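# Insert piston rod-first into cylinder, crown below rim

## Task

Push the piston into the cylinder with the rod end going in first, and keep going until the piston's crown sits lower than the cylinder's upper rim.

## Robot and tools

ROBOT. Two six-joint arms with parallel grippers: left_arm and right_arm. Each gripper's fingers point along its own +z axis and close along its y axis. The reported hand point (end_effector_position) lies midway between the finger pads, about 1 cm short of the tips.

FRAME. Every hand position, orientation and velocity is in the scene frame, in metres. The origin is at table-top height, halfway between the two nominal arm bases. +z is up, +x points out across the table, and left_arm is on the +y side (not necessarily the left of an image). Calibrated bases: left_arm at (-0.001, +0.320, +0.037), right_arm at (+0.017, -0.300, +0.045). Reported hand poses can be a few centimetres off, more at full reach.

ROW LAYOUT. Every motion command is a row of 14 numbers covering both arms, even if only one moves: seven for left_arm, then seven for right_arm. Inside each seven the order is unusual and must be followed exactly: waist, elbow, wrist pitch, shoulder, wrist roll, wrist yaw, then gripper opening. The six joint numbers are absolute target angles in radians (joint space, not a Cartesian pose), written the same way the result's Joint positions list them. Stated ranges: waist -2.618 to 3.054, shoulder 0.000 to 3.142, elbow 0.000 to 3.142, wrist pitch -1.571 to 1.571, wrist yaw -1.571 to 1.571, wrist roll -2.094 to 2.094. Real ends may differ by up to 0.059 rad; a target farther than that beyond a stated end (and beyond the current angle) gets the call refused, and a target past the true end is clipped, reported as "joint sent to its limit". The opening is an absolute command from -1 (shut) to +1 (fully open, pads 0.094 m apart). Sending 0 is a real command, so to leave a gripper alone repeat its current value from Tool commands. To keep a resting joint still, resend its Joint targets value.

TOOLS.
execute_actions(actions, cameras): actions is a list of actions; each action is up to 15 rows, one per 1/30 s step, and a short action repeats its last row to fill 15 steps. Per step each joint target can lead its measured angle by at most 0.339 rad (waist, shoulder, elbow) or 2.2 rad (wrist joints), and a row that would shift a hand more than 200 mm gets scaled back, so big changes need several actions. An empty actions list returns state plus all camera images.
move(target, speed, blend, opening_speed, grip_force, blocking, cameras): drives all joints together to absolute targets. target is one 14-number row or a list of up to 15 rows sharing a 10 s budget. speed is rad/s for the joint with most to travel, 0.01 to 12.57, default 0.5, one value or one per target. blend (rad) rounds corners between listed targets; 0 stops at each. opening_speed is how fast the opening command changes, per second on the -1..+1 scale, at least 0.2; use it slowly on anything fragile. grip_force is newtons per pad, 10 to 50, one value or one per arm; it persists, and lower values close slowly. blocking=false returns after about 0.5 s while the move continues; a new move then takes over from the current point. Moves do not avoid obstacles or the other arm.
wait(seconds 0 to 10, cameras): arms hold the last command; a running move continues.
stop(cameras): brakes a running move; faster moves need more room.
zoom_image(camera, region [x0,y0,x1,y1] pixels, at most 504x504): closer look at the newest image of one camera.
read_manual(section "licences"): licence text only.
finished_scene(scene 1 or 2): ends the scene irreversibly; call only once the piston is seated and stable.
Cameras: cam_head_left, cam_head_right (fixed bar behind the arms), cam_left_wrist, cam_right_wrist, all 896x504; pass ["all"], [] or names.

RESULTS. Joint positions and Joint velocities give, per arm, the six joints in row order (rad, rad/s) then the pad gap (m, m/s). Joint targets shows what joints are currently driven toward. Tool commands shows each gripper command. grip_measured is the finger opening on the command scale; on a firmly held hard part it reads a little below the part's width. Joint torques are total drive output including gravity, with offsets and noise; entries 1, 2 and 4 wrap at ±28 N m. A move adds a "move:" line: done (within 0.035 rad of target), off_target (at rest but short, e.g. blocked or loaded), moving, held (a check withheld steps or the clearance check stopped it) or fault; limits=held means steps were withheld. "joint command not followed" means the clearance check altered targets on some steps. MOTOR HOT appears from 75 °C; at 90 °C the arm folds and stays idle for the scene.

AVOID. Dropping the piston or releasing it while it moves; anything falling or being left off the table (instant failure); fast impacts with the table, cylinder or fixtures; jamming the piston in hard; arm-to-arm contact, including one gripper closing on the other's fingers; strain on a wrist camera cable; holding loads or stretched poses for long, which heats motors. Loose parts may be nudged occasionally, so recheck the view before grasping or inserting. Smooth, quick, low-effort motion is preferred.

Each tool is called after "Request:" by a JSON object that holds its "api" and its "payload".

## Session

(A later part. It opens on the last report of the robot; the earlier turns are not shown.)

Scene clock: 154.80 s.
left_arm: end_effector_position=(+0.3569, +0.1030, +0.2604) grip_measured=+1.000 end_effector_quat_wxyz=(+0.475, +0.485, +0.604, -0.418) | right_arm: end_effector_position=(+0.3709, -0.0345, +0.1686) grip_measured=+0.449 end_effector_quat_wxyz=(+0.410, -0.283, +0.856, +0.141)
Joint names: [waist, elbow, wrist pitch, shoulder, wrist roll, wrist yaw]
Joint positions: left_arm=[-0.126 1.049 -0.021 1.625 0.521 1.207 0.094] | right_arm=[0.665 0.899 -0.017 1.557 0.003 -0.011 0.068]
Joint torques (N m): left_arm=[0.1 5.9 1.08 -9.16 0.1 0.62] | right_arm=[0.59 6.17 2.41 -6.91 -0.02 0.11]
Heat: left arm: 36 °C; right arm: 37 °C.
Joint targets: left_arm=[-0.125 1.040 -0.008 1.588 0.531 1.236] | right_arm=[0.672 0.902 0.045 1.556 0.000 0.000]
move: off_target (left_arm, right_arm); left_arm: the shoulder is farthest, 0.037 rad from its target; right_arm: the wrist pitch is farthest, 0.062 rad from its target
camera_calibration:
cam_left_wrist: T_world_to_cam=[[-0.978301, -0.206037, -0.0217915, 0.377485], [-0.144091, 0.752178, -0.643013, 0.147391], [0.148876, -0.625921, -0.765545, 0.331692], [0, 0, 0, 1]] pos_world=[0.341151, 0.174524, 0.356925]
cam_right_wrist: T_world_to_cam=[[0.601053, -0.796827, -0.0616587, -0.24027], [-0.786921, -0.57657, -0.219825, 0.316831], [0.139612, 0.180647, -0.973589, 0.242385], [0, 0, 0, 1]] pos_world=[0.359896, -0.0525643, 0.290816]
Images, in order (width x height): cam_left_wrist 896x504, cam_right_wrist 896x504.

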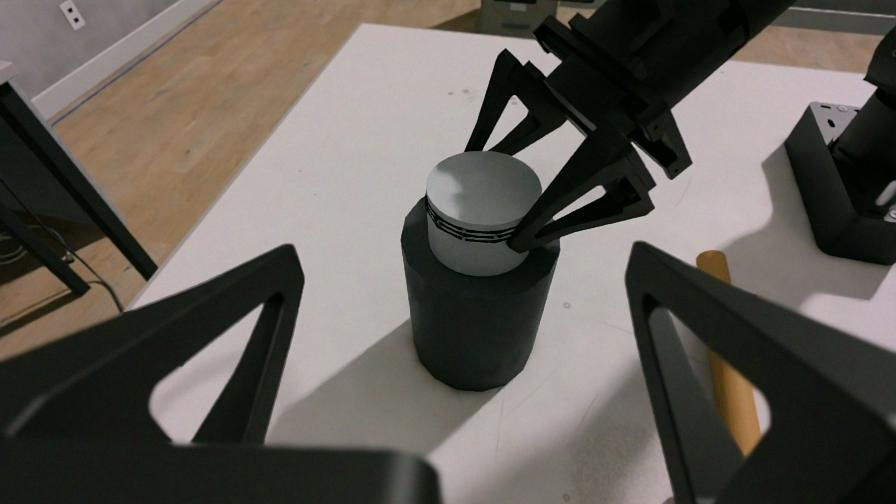

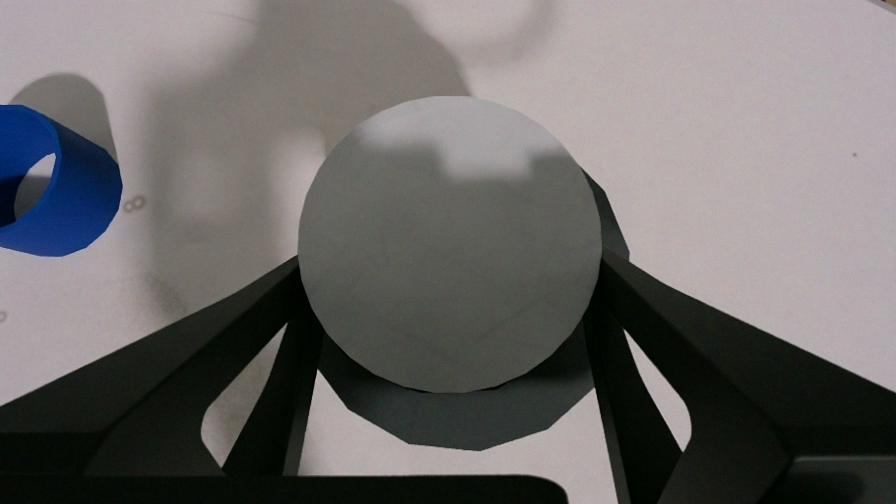

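Request:
{"api": "move", "payload": {"target": [-0.1247, 1.0395, -0.0078, 1.5876, 0.5305, 1.2358, 1.0, 0.656, 0.902, 0.045, 1.5735, 0, 0, 0.2], "speed": 0.05, "cameras": ["cam_left_wrist", "cam_right_wrist"]}}

Request:
{"api": "zoom_image", "payload": {"camera": "cam_left_wrist", "region": [395, 145, 565, 305]}}

Request:
{"api": "zoom_image", "payload": {"camera": "cam_right_wrist", "region": [290, 80, 640, 460]}}

Scene clock: 167.70 s.
left_arm: end_effector_position=(+0.3569, +0.1030, +0.2604) grip_measured=+1.000 end_effector_quat_wxyz=(+0.475, +0.485, +0.604, -0.418) | right_arm: end_effector_position=(+0.3719, -0.0344, +0.1680) grip_measured=+0.449 end_effector_quat_wxyz=(+0.411, -0.283, +0.855, +0.141)
Joint names: [waist, elbow, wrist pitch, shoulder, wrist roll, wrist yaw]
Joint positions: left_arm=[-0.126 1.049 -0.021 1.625 0.521 1.207 0.094] | right_arm=[0.664 0.899 -0.011 1.561 0.003 -0.011 0.068]
Joint torques (N m): left_arm=[0.1 5.89 1.08 -9.16 0.1 0.62] | right_arm=[-0.73 6.08 2.31 -5.83 -0.04 0.09]
Heat: left arm: 36 °C; right arm: 36 °C.
Joint targets: left_arm=[-0.125 1.040 -0.008 1.588 0.531 1.236] | right_arm=[0.656 0.902 0.045 1.573 0.000 0.000]
move: off_target (left_arm, right_arm); left_arm: the shoulder is farthest, 0.037 rad from its target; right_arm: the wrist pitch is farthest, 0.056 rad from its target
camera_calibration:
cam_left_wrist: T_world_to_cam=[[-0.978301, -0.206037, -0.0217915, 0.377485], [-0.144091, 0.752178, -0.643013, 0.147391], [0.148876, -0.625921, -0.765545, 0.331692], [0, 0, 0, 1]] pos_world=[0.341151, 0.174524, 0.356925]
cam_right_wrist: T_world_to_cam=[[0.600211, -0.797464, -0.0616236, -0.240587], [-0.787257, -0.575398, -0.221684, 0.318121], [0.141327, 0.181571, -0.973169, 0.240984], [0, 0, 0, 1]] pos_world=[0.360788, -0.0525693, 0.290215]
Images, in order (width x height): cam_left_wrist 896x504, cam_right_wrist 896x504.

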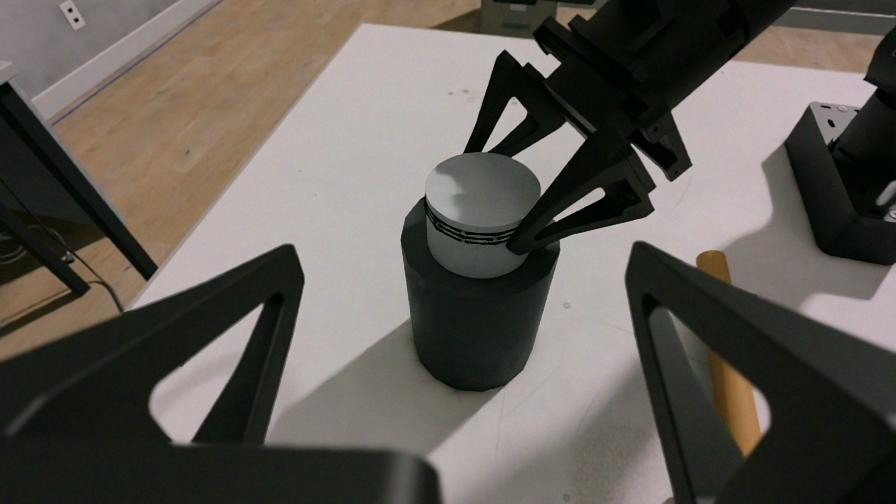

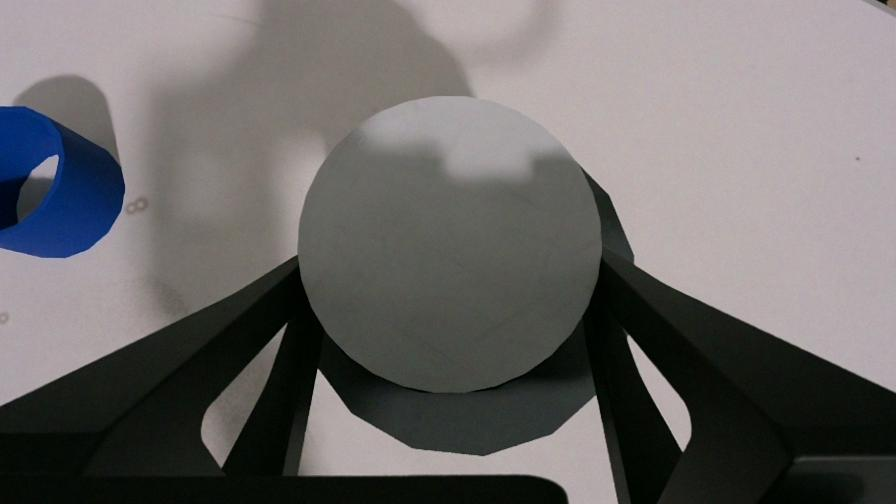

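Scaled by 2.965 from the camera's 896x504 image, which has a finer 1280x720 frame.

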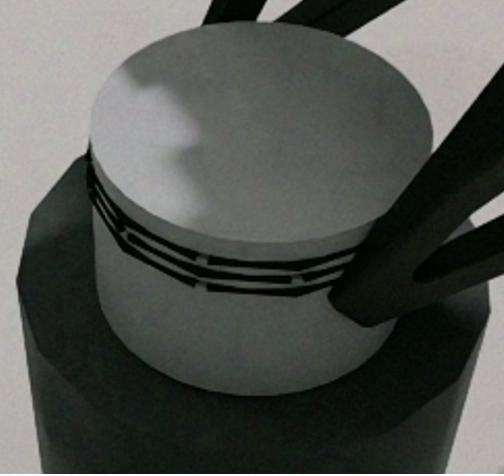

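Scaled by 1.326 from the camera's 896x504 image, which has a finer 1280x720 frame.

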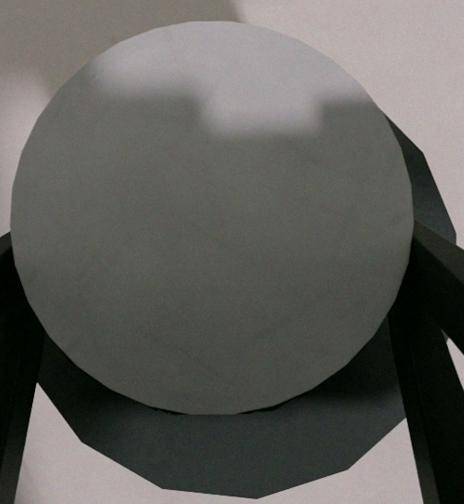

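Request:
{"api": "move", "payload": {"target": [-0.1247, 1.0395, -0.0078, 1.5876, 0.5305, 1.2358, 1.0, 0.6522, 1.005, -0.0385, 1.517, 0, 0, 0.2], "speed": 0.1, "cameras": ["cam_left_wrist", "cam_right_wrist"]}}

Request:
{"api": "zoom_image", "payload": {"camera": "cam_left_wrist", "region": [395, 125, 565, 295]}}

Request:
{"api": "zoom_image", "payload": {"camera": "cam_right_wrist", "region": [290, 80, 640, 460]}}

Scene clock: 176.43 s.
left_arm: end_effector_position=(+0.3569, +0.1030, +0.2604) grip_measured=+1.000 end_effector_quat_wxyz=(+0.475, +0.485, +0.604, -0.418) | right_arm: end_effector_position=(+0.3712, -0.0379, +0.1704) grip_measured=+0.449 end_effector_quat_wxyz=(+0.391, -0.283, +0.866, +0.134)
Joint names: [waist, elbow, wrist pitch, shoulder, wrist roll, wrist yaw]
Joint positions: left_arm=[-0.126 1.049 -0.021 1.625 0.521 1.207 0.094] | right_arm=[0.659 0.948 -0.106 1.561 0.003 -0.011 0.068]
Joint torques (N m): left_arm=[0.09 5.89 1.08 -9.14 0.1 0.62] | right_arm=[-0.65 10.39 2.45 -11.07 -0.01 0.09]
Heat: left arm: 36 °C; right arm: 37 °C.
Joint targets: left_arm=[-0.125 1.040 -0.008 1.588 0.531 1.236] | right_arm=[0.652 1.005 -0.038 1.517 0.000 0.000]
move: off_target (left_arm, right_arm); left_arm: the shoulder is farthest, 0.037 rad from its target; right_arm: the wrist pitch is farthest, 0.067 rad from its target
camera_calibration:
cam_left_wrist: T_world_to_cam=[[-0.978301, -0.206037, -0.0217915, 0.377485], [-0.144091, 0.752178, -0.643013, 0.147391], [0.148876, -0.625921, -0.765545, 0.331692], [0, 0, 0, 1]] pos_world=[0.341151, 0.174524, 0.356925]
cam_right_wrist: T_world_to_cam=[[0.593568, -0.802395, -0.0619613, -0.240369], [-0.797826, -0.576587, -0.176131, 0.312188], [0.105601, 0.15398, -0.982415, 0.25787], [0, 0, 0, 1]] pos_world=[0.364515, -0.0525742, 0.293428]
Images, in order (width x height): cam_left_wrist 896x504, cam_right_wrist 896x504.

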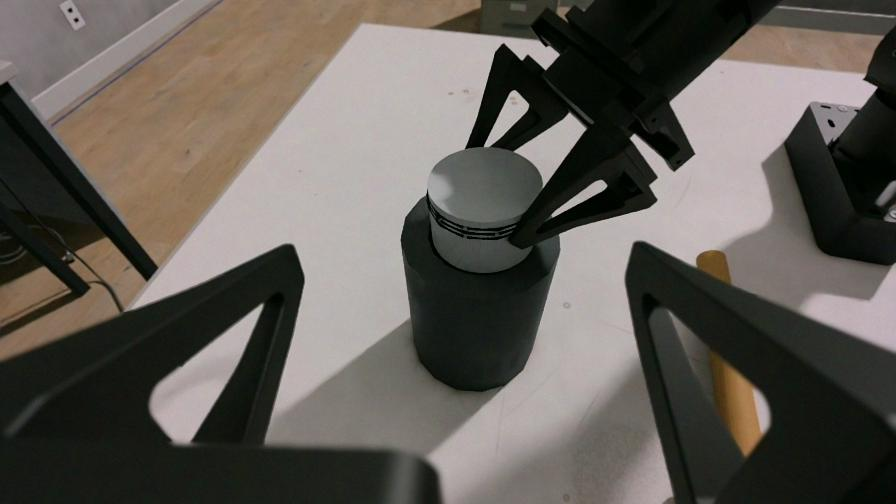

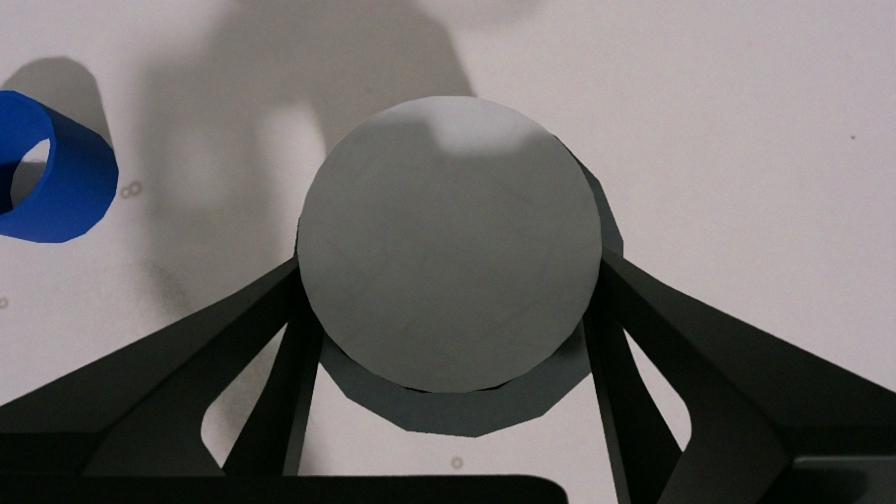

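Scaled by 2.965 from the camera's 896x504 image, which has a finer 1280x720 frame.

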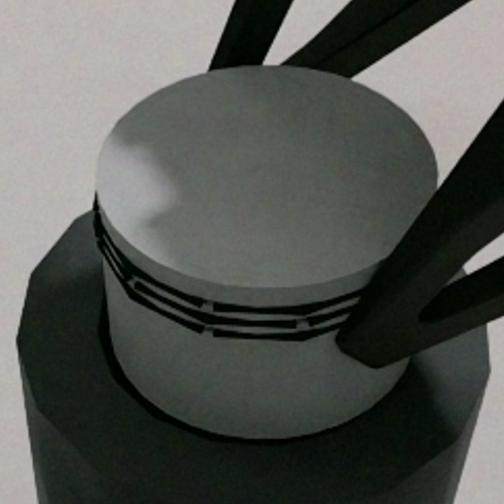

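Scaled by 1.326 from the camera's 896x504 image, which has a finer 1280x720 frame.

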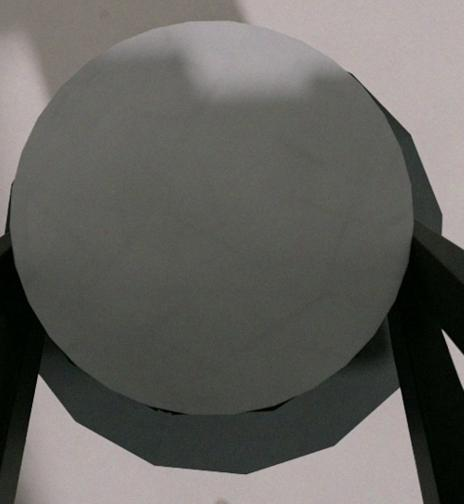

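Request:
{"api": "move", "payload": {"target": [-0.1247, 1.0395, -0.0078, 1.5876, 0.5305, 1.2358, 1.0, 0.651, 0.923, 0.028, 1.570, 0, 0, 0.2], "speed": 0.05, "cameras": ["cam_left_wrist", "cam_right_wrist"]}}

Request:
{"api": "zoom_image", "payload": {"camera": "cam_left_wrist", "region": [395, 125, 565, 295]}}

Request:
{"api": "zoom_image", "payload": {"camera": "cam_right_wrist", "region": [290, 80, 640, 460]}}

Scene clock: 181.83 s.
left_arm: end_effector_position=(+0.3569, +0.1030, +0.2604) grip_measured=+1.000 end_effector_quat_wxyz=(+0.475, +0.485, +0.604, -0.418) | right_arm: end_effector_position=(+0.3740, -0.0356, +0.1696) grip_measured=+0.449 end_effector_quat_wxyz=(+0.404, -0.282, +0.859, +0.138)
Joint names: [waist, elbow, wrist pitch, shoulder, wrist roll, wrist yaw]
Joint positions: left_arm=[-0.126 1.049 -0.021 1.625 0.521 1.207 0.094] | right_arm=[0.659 0.925 -0.048 1.566 0.003 -0.012 0.068]
Joint torques (N m): left_arm=[0.09 5.9 1.08 -9.17 0.1 0.61] | right_arm=[-0.75 5.63 2.56 -6.68 -0.02 0.11]
Heat: left arm: 37 °C; right arm: 37 °C.
Joint targets: left_arm=[-0.125 1.040 -0.008 1.588 0.531 1.236] | right_arm=[0.651 0.923 0.028 1.570 0.000 0.000]
move: off_target (left_arm, right_arm); left_arm: the shoulder is farthest, 0.037 rad from its target; right_arm: the wrist pitch is farthest, 0.076 rad from its target
camera_calibration:
cam_left_wrist: T_world_to_cam=[[-0.978301, -0.206037, -0.0217915, 0.377485], [-0.144091, 0.752178, -0.643013, 0.147391], [0.148876, -0.625921, -0.765545, 0.331692], [0, 0, 0, 1]] pos_world=[0.341151, 0.174524, 0.356925]
cam_right_wrist: T_world_to_cam=[[0.595955, -0.800646, -0.0616754, -0.241171], [-0.792536, -0.574069, -0.205746, 0.318686], [0.129324, 0.171495, -0.97666, 0.247196], [0, 0, 0, 1]] pos_world=[0.364329, -0.0525375, 0.292121]
Images, in order (width x height): cam_left_wrist 896x504, cam_right_wrist 896x504.

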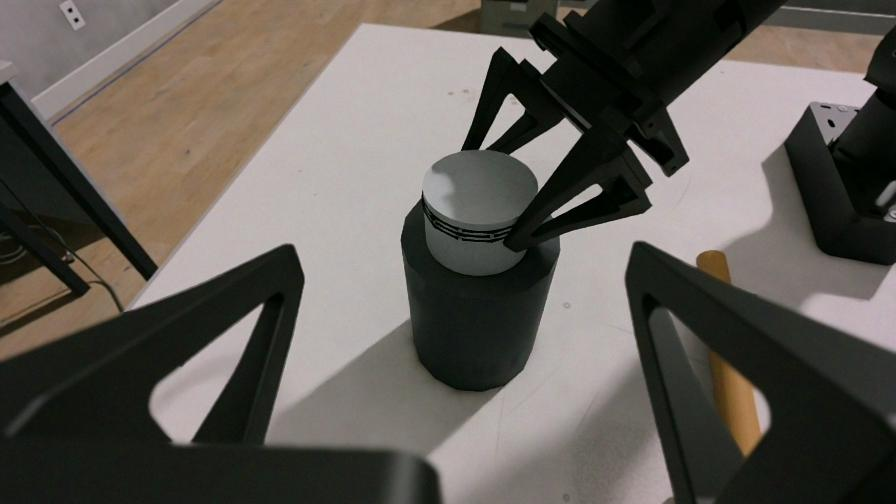

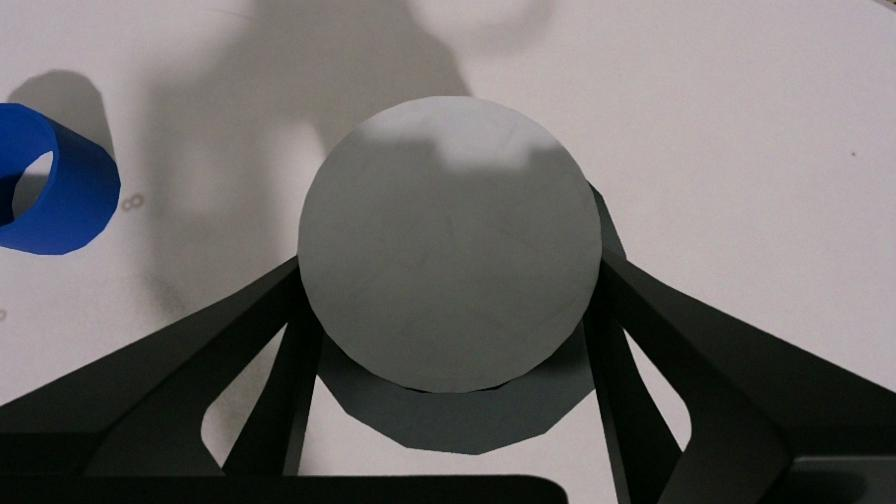

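Scaled by 2.965 from the camera's 896x504 image, which has a finer 1280x720 frame.

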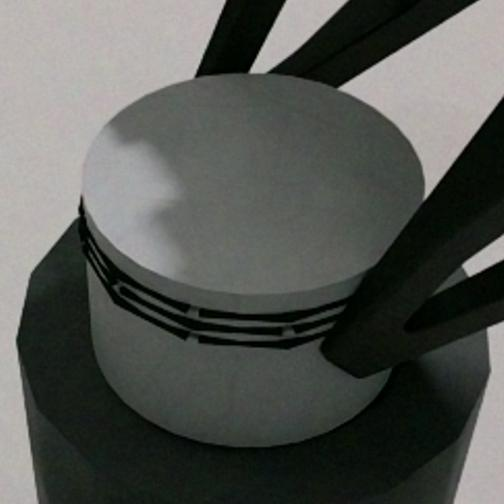

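Scaled by 1.326 from the camera's 896x504 image, which has a finer 1280x720 frame.

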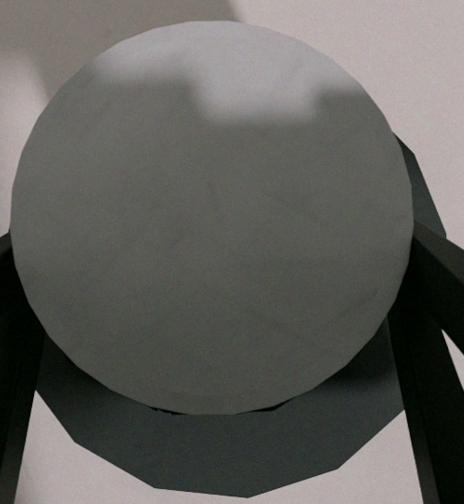

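Request:
{"api": "move", "payload": {"target": [[-0.1247, 1.0395, -0.0078, 1.5876, 0.5305, 1.2358, 1.0, 0.652, 1.20, -0.309, 1.55, 0, 0, 0.2], [-0.1247, 1.0395, -0.0078, 1.5876, 0.5305, 1.2358, 1.0, 0.652, 1.0515, -0.162, 1.593, 0, 0, 0.2]], "speed": [0.2, 0.08], "cameras": ["cam_left_wrist", "cam_right_wrist"]}}

Request:
{"api": "zoom_image", "payload": {"camera": "cam_left_wrist", "region": [395, 125, 565, 295]}}

Request:
{"api": "zoom_image", "payload": {"camera": "cam_right_wrist", "region": [290, 80, 640, 460]}}

Scene clock: 190.97 s.
left_arm: end_effector_position=(+0.3569, +0.1030, +0.2604) grip_measured=+1.000 end_effector_quat_wxyz=(+0.475, +0.485, +0.604, -0.418) | right_arm: end_effector_position=(+0.3732, -0.0362, +0.1715) grip_measured=+0.449 end_effector_quat_wxyz=(+0.359, -0.288, +0.879, +0.123)
Joint names: [waist, elbow, wrist pitch, shoulder, wrist roll, wrist yaw]
Joint positions: left_arm=[-0.126 1.049 -0.021 1.625 0.521 1.207 0.094] | right_arm=[0.659 1.048 -0.242 1.6 0.002 -0.012 0.068]
Joint torques (N m): left_arm=[0.1 5.89 1.08 -9.14 0.1 0.62] | right_arm=[-0.69 6.08 2.48 -7.91 -0.02 0.11]
Motor temperatures (°C): left_arm=[28 31 37 33 27 28 25] | right_arm=[30 33 38 31 28 29 30]
Heat: left arm: 37 °C; right arm: 38 °C.
Joint targets: left_arm=[-0.125 1.040 -0.008 1.588 0.531 1.236] | right_arm=[0.652 1.051 -0.162 1.593 0.000 0.000]
move: off_target (left_arm, right_arm); left_arm: the shoulder is farthest, 0.037 rad from its target; right_arm: the wrist pitch is farthest, 0.080 rad from its target
camera_calibration:
cam_left_wrist: T_world_to_cam=[[-0.978301, -0.206037, -0.0217915, 0.377485], [-0.144091, 0.752178, -0.643013, 0.147391], [0.148876, -0.625921, -0.765545, 0.331692], [0, 0, 0, 1]] pos_world=[0.341151, 0.174524, 0.356925]
cam_right_wrist: T_world_to_cam=[[0.590956, -0.804317, -0.0620074, -0.239279], [-0.805357, -0.583787, -0.102919, 0.304965], [0.0465806, 0.110759, -0.992755, 0.280717], [0, 0, 0, 1]] pos_world=[0.373934, -0.0455135, 0.295232]
Images, in order (width x height): cam_left_wrist 896x504, cam_right_wrist 896x504.

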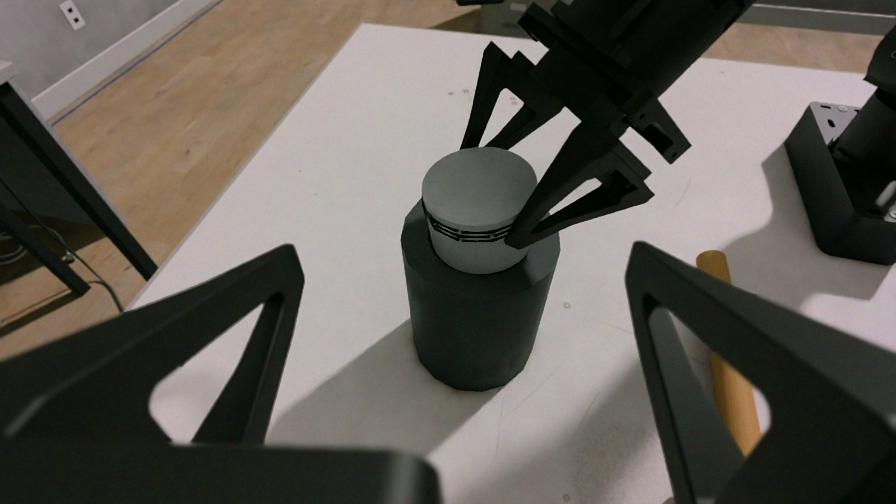

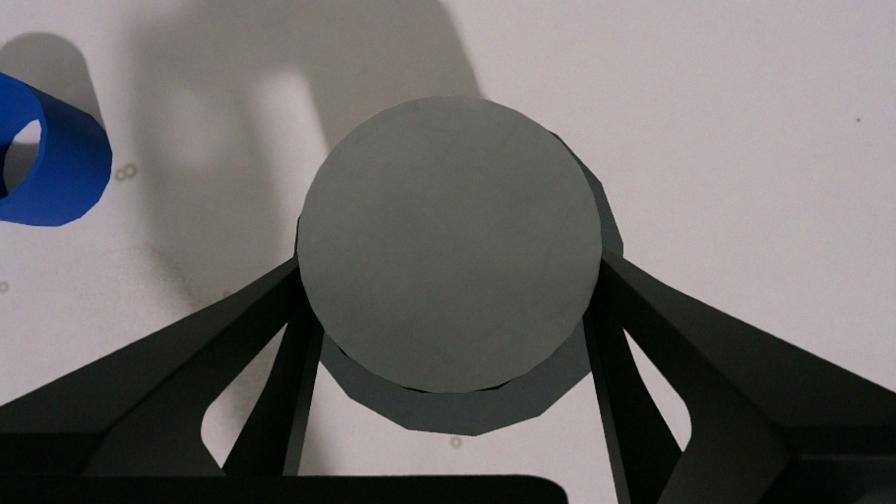

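Scaled by 2.965 from the camera's 896x504 image, which has a finer 1280x720 frame.

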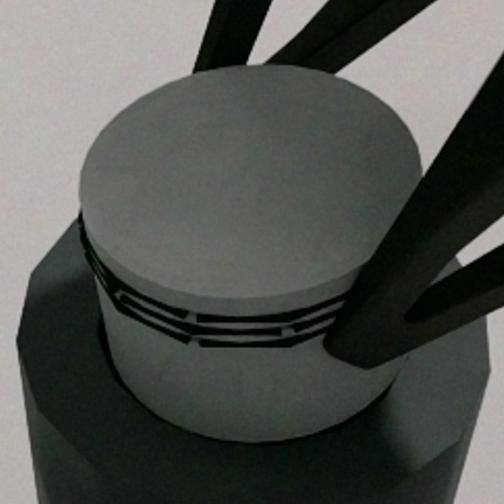

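Scaled by 1.326 from the camera's 896x504 image, which has a finer 1280x720 frame.

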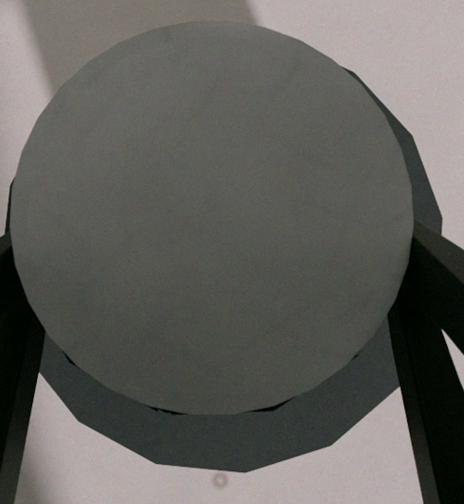

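Request:
{"api": "move", "payload": {"target": [-0.1247, 1.0395, -0.0078, 1.5876, 0.5305, 1.2358, 1.0, 0.652, 1.0225, -0.117, 1.5996, 0, 0, 0.2], "speed": 0.04, "cameras": ["cam_left_wrist", "cam_right_wrist"]}}

Request:
{"api": "zoom_image", "payload": {"camera": "cam_left_wrist", "region": [395, 125, 565, 295]}}

Request:
{"api": "zoom_image", "payload": {"camera": "cam_right_wrist", "region": [290, 80, 640, 460]}}

Scene clock: 196.17 s.
left_arm: end_effector_position=(+0.3569, +0.1030, +0.2604) grip_measured=+1.000 end_effector_quat_wxyz=(+0.475, +0.485, +0.604, -0.418) | right_arm: end_effector_position=(+0.3738, -0.0359, +0.1673) grip_measured=+0.449 end_effector_quat_wxyz=(+0.364, -0.287, +0.877, +0.125)
Joint names: [waist, elbow, wrist pitch, shoulder, wrist roll, wrist yaw]
Joint positions: left_arm=[-0.126 1.049 -0.021 1.625 0.521 1.207 0.094] | right_arm=[0.659 1.024 -0.203 1.602 0.002 -0.011 0.068]
Joint torques (N m): left_arm=[0.1 5.89 1.08 -9.14 0.1 0.62] | right_arm=[-0.68 5.83 2.58 -7.57 0 0.09]
Heat: left arm: 37 °C; right arm: 38 °C.
Joint targets: left_arm=[-0.125 1.040 -0.008 1.588 0.531 1.236] | right_arm=[0.652 1.023 -0.117 1.599 0.000 0.000]
move: off_target (left_arm, right_arm); left_arm: the shoulder is farthest, 0.037 rad from its target; right_arm: the wrist pitch is farthest, 0.086 rad from its target
camera_calibration:
cam_left_wrist: T_world_to_cam=[[-0.978301, -0.206037, -0.0217915, 0.377485], [-0.144091, 0.752178, -0.643013, 0.147391], [0.148876, -0.625921, -0.765545, 0.331692], [0, 0, 0, 1]] pos_world=[0.341151, 0.174524, 0.356925]
cam_right_wrist: T_world_to_cam=[[0.59138, -0.804027, -0.0617301, -0.239765], [-0.804413, -0.582834, -0.115, 0.306817], [0.0564846, 0.117665, -0.991446, 0.272683], [0, 0, 0, 1]] pos_world=[0.373197, -0.0460391, 0.290834]
Images, in order (width x height): cam_left_wrist 896x504, cam_right_wrist 896x504.

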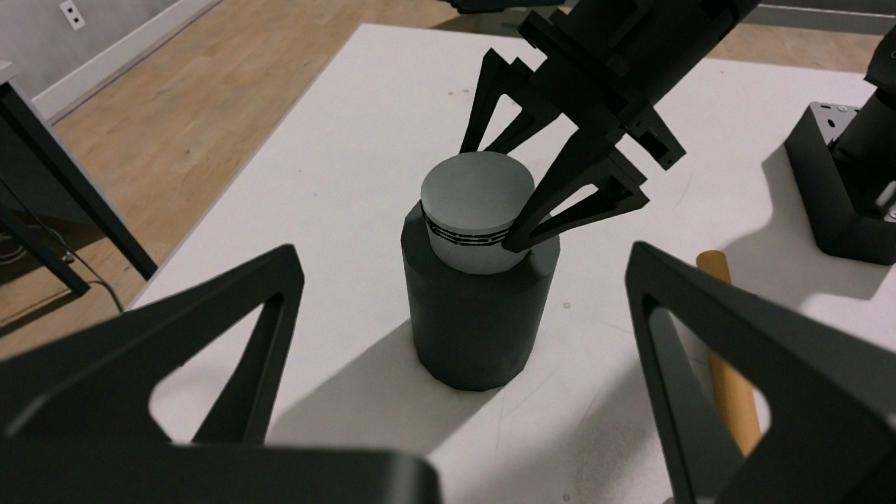

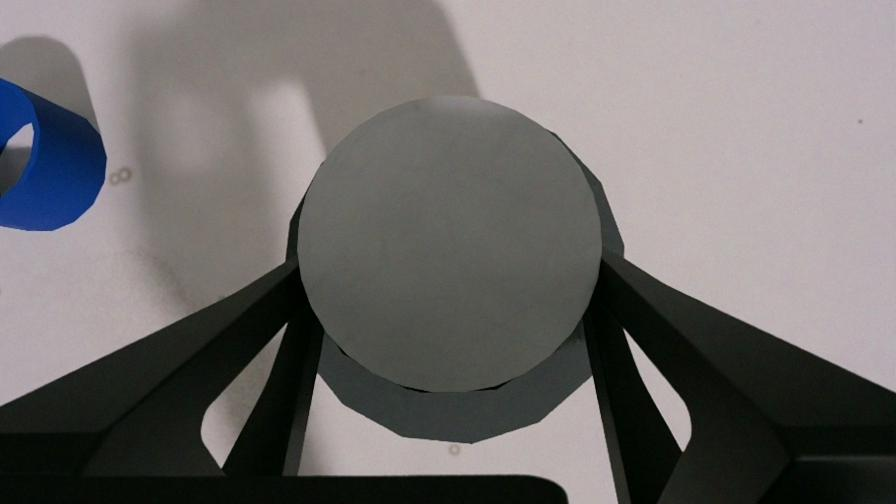

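Scaled by 2.965 from the camera's 896x504 image, which has a finer 1280x720 frame.

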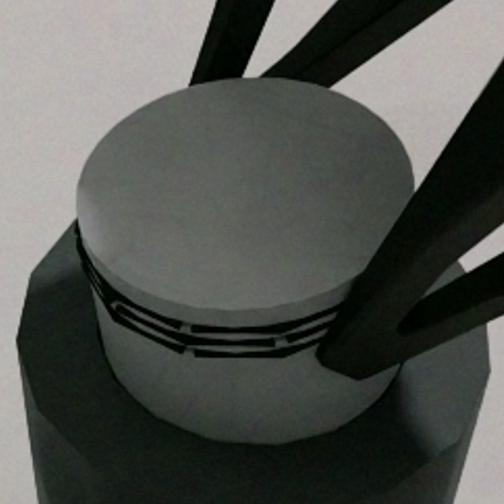

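Scaled by 1.326 from the camera's 896x504 image, which has a finer 1280x720 frame.

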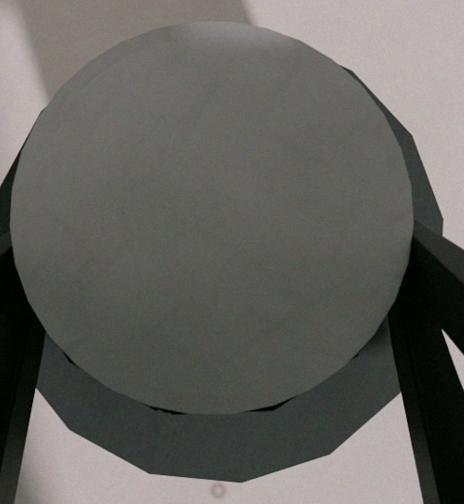

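Request:
{"api": "move", "payload": {"target": [-0.1247, 1.0395, -0.0078, 1.5876, 0.5305, 1.2358, 1.0, 0.652, 0.995, -0.077, 1.600, 0, 0, 0.2], "speed": 0.04, "cameras": ["cam_left_wrist", "cam_right_wrist"]}}

Request:
{"api": "zoom_image", "payload": {"camera": "cam_left_wrist", "region": [395, 125, 565, 295]}}

Request:
{"api": "zoom_image", "payload": {"camera": "cam_right_wrist", "region": [290, 80, 640, 460]}}

Scene clock: 200.70 s.
left_arm: end_effector_position=(+0.3569, +0.1030, +0.2604) grip_measured=+1.000 end_effector_quat_wxyz=(+0.475, +0.485, +0.604, -0.418) | right_arm: end_effector_position=(+0.3742, -0.0356, +0.1658) grip_measured=+0.449 end_effector_quat_wxyz=(+0.370, -0.287, +0.875, +0.127)
Joint names: [waist, elbow, wrist pitch, shoulder, wrist roll, wrist yaw]
Joint positions: left_arm=[-0.126 1.049 -0.021 1.625 0.521 1.207 0.094] | right_arm=[0.659 1.005 -0.172 1.6 0.002 -0.011 0.068]
Joint torques (N m): left_arm=[0.08 5.9 1.08 -9.16 0.1 0.62] | right_arm=[-0.62 5.16 2.67 -7.3 0 0.11]
Heat: left arm: 37 °C; right arm: 38 °C.
Joint targets: left_arm=[-0.125 1.040 -0.008 1.588 0.531 1.236] | right_arm=[0.652 0.995 -0.077 1.600 0.000 0.000]
move: off_target (left_arm, right_arm); left_arm: the shoulder is farthest, 0.037 rad from its target; right_arm: the wrist pitch is farthest, 0.095 rad from its target
camera_calibration:
cam_left_wrist: T_world_to_cam=[[-0.978301, -0.206037, -0.0217915, 0.377485], [-0.144091, 0.752178, -0.643013, 0.147391], [0.148876, -0.625921, -0.765545, 0.331692], [0, 0, 0, 1]] pos_world=[0.341151, 0.174524, 0.356925]
cam_right_wrist: T_world_to_cam=[[0.592095, -0.803508, -0.0616319, -0.240164], [-0.803012, -0.581835, -0.128994, 0.309023], [0.0677882, 0.125868, -0.989728, 0.266915], [0, 0, 0, 1]] pos_world=[0.372256, -0.0467692, 0.289234]
Images, in order (width x height): cam_left_wrist 896x504, cam_right_wrist 896x504.

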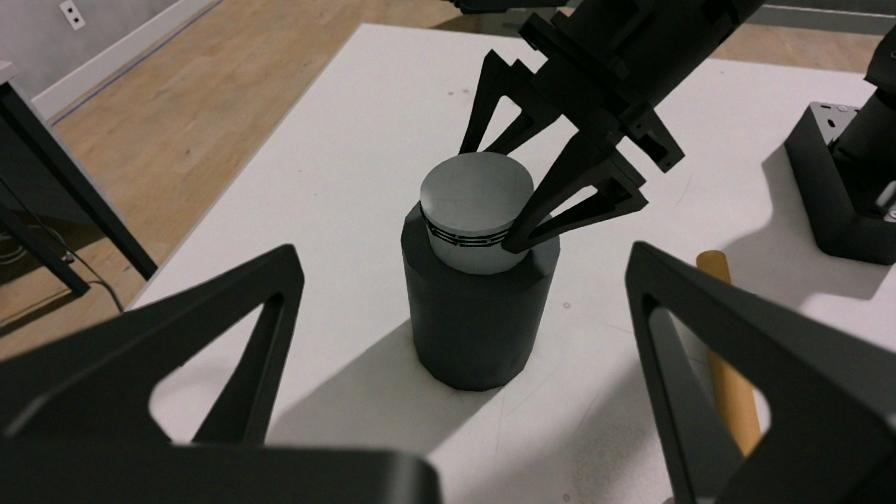

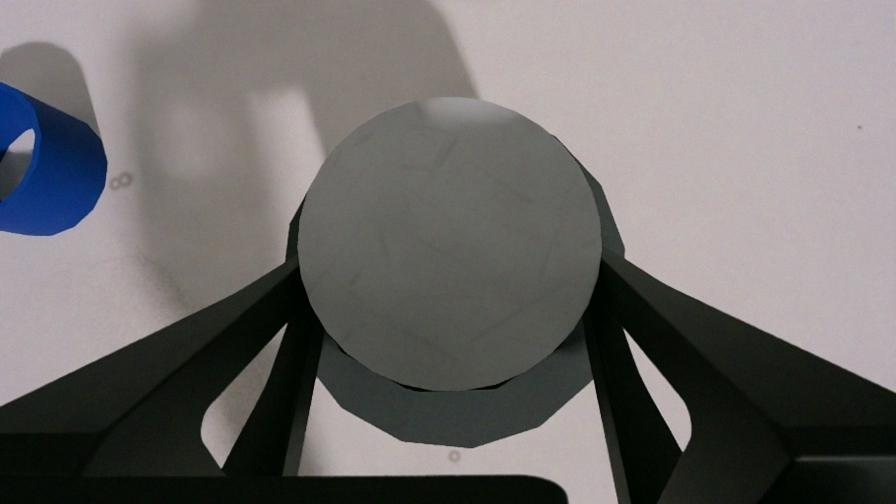

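Scaled by 2.965 from the camera's 896x504 image, which has a finer 1280x720 frame.

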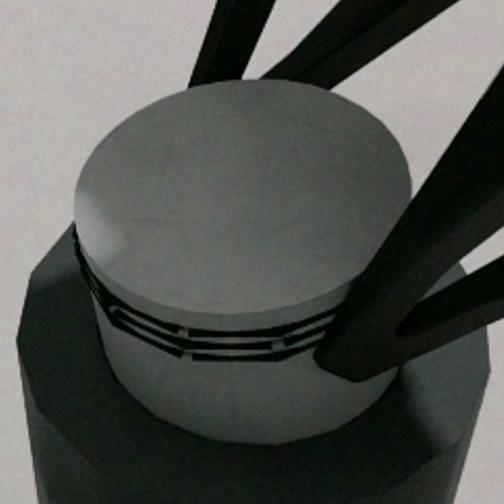

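Scaled by 1.326 from the camera's 896x504 image, which has a finer 1280x720 frame.

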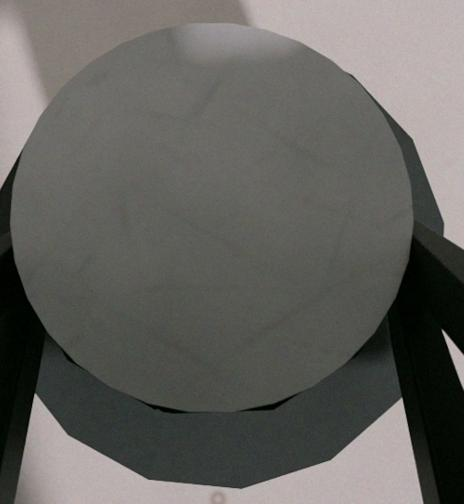

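Request:
{"api": "move", "payload": {"target": [-0.1247, 1.0395, -0.0078, 1.5876, 0.5305, 1.2358, 1.0, 0.669, 0.995, -0.077, 1.600, 0, 0, 0.2], "speed": 0.04, "cameras": ["cam_left_wrist", "cam_right_wrist"]}}

Request:
{"api": "zoom_image", "payload": {"camera": "cam_left_wrist", "region": [395, 125, 565, 295]}}

Request:
{"api": "zoom_image", "payload": {"camera": "cam_right_wrist", "region": [290, 80, 640, 460]}}

Scene clock: 204.90 s.
left_arm: end_effector_position=(+0.3569, +0.1030, +0.2604) grip_measured=+1.000 end_effector_quat_wxyz=(+0.475, +0.485, +0.604, -0.418) | right_arm: end_effector_position=(+0.3737, -0.0349, +0.1658) grip_measured=+0.449 end_effector_quat_wxyz=(+0.370, -0.287, +0.874, +0.127)
Joint names: [waist, elbow, wrist pitch, shoulder, wrist roll, wrist yaw]
Joint positions: left_arm=[-0.126 1.049 -0.021 1.625 0.521 1.207 0.094] | right_arm=[0.661 1.005 -0.171 1.6 0.002 -0.011 0.068]
Joint torques (N m): left_arm=[0.09 5.89 1.08 -9.14 0.1 0.62] | right_arm=[0.95 5.22 2.72 -7.25 -0.01 0.11]
Heat: left arm: 37 °C; right arm: 38 °C.
Joint targets: left_arm=[-0.125 1.040 -0.008 1.588 0.531 1.236] | right_arm=[0.669 0.995 -0.077 1.600 0.000 0.000]
move: off_target (left_arm, right_arm); left_arm: the shoulder is farthest, 0.037 rad from its target; right_arm: the wrist pitch is farthest, 0.094 rad from its target
camera_calibration:
cam_left_wrist: T_world_to_cam=[[-0.978301, -0.206037, -0.0217915, 0.377485], [-0.144091, 0.752178, -0.643013, 0.147391], [0.148876, -0.625921, -0.765545, 0.331692], [0, 0, 0, 1]] pos_world=[0.341151, 0.174524, 0.356925]
cam_right_wrist: T_world_to_cam=[[0.593665, -0.802349, -0.061631, -0.23983], [-0.801844, -0.583352, -0.12941, 0.30866], [0.0678792, 0.126245, -0.989674, 0.266927], [0, 0, 0, 1]] pos_world=[0.371757, -0.0460681, 0.289334]
Images, in order (width x height): cam_left_wrist 896x504, cam_right_wrist 896x504.

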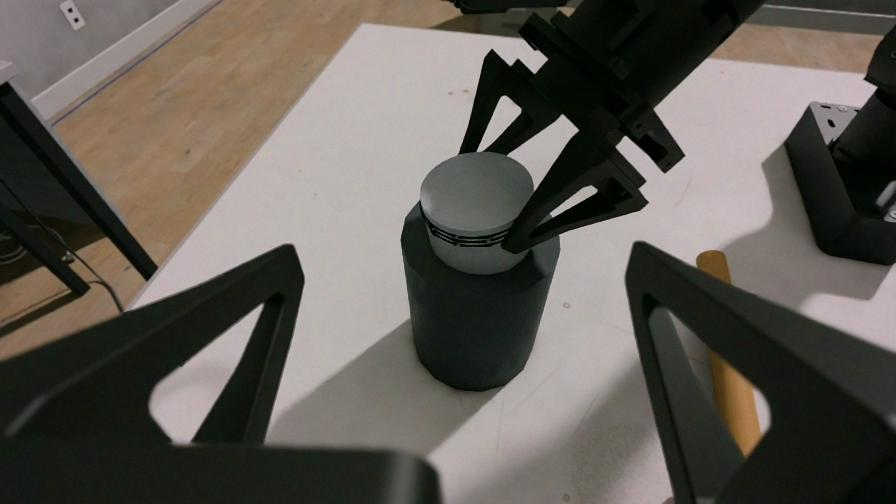

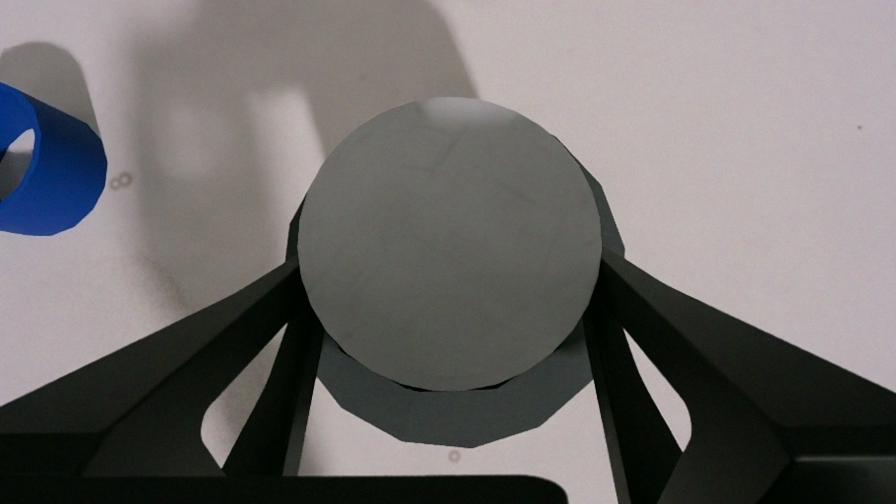

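Scaled by 2.965 from the camera's 896x504 image, which has a finer 1280x720 frame.

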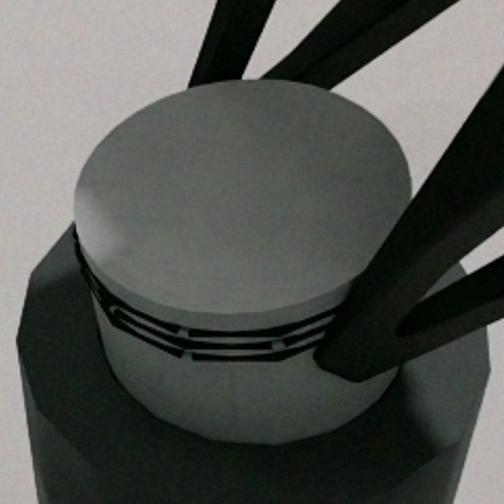

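Scaled by 1.326 from the camera's 896x504 image, which has a finer 1280x720 frame.

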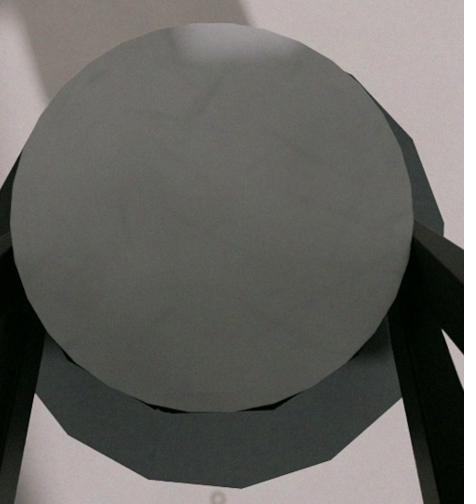

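Request:
{"api": "zoom_image", "payload": {"camera": "cam_left_wrist", "region": [490, 200, 570, 280]}}

Request:
{"api": "zoom_image", "payload": {"camera": "cam_left_wrist", "region": [415, 200, 495, 280]}}

Request:
{"api": "zoom_image", "payload": {"camera": "cam_right_wrist", "region": [310, 310, 450, 450]}}

Request:
{"api": "zoom_image", "payload": {"camera": "cam_right_wrist", "region": [450, 310, 620, 450]}}

Scaled by 6.300 from the camera's 896x504 image, which has a finer 1280x720 frame.

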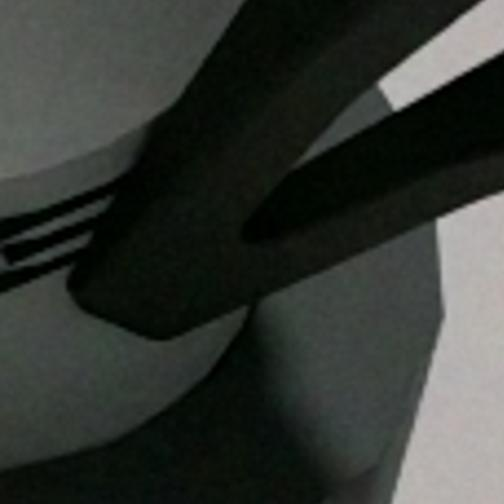

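Scaled by 6.300 from the camera's 896x504 image, which has a finer 1280x720 frame.

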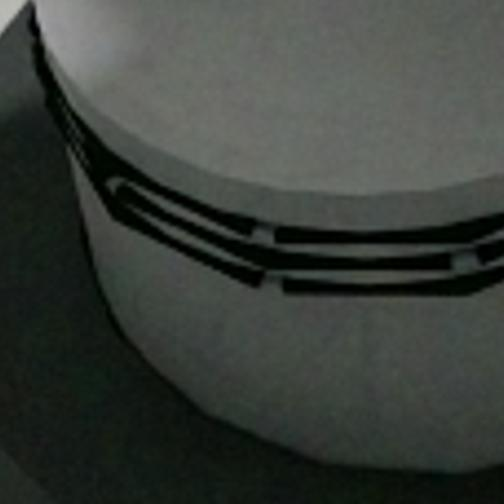

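Scaled by 3.600 from the camera's 896x504 image, which has a finer 1280x720 frame.

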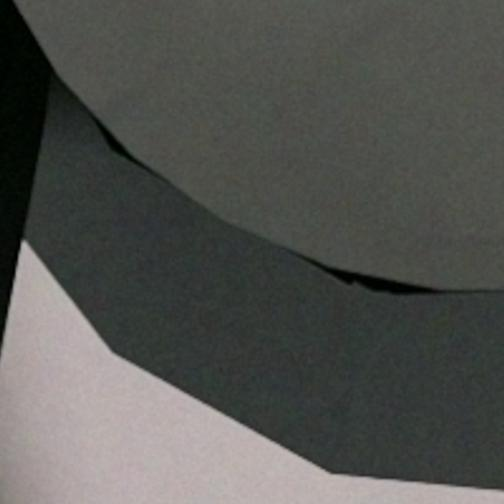

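Scaled by 2.965 from the camera's 896x504 image, which has a finer 1280x720 frame.

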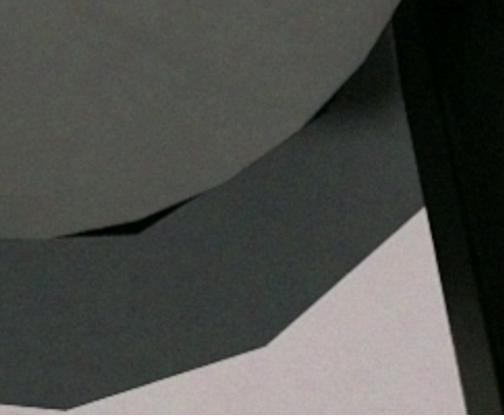

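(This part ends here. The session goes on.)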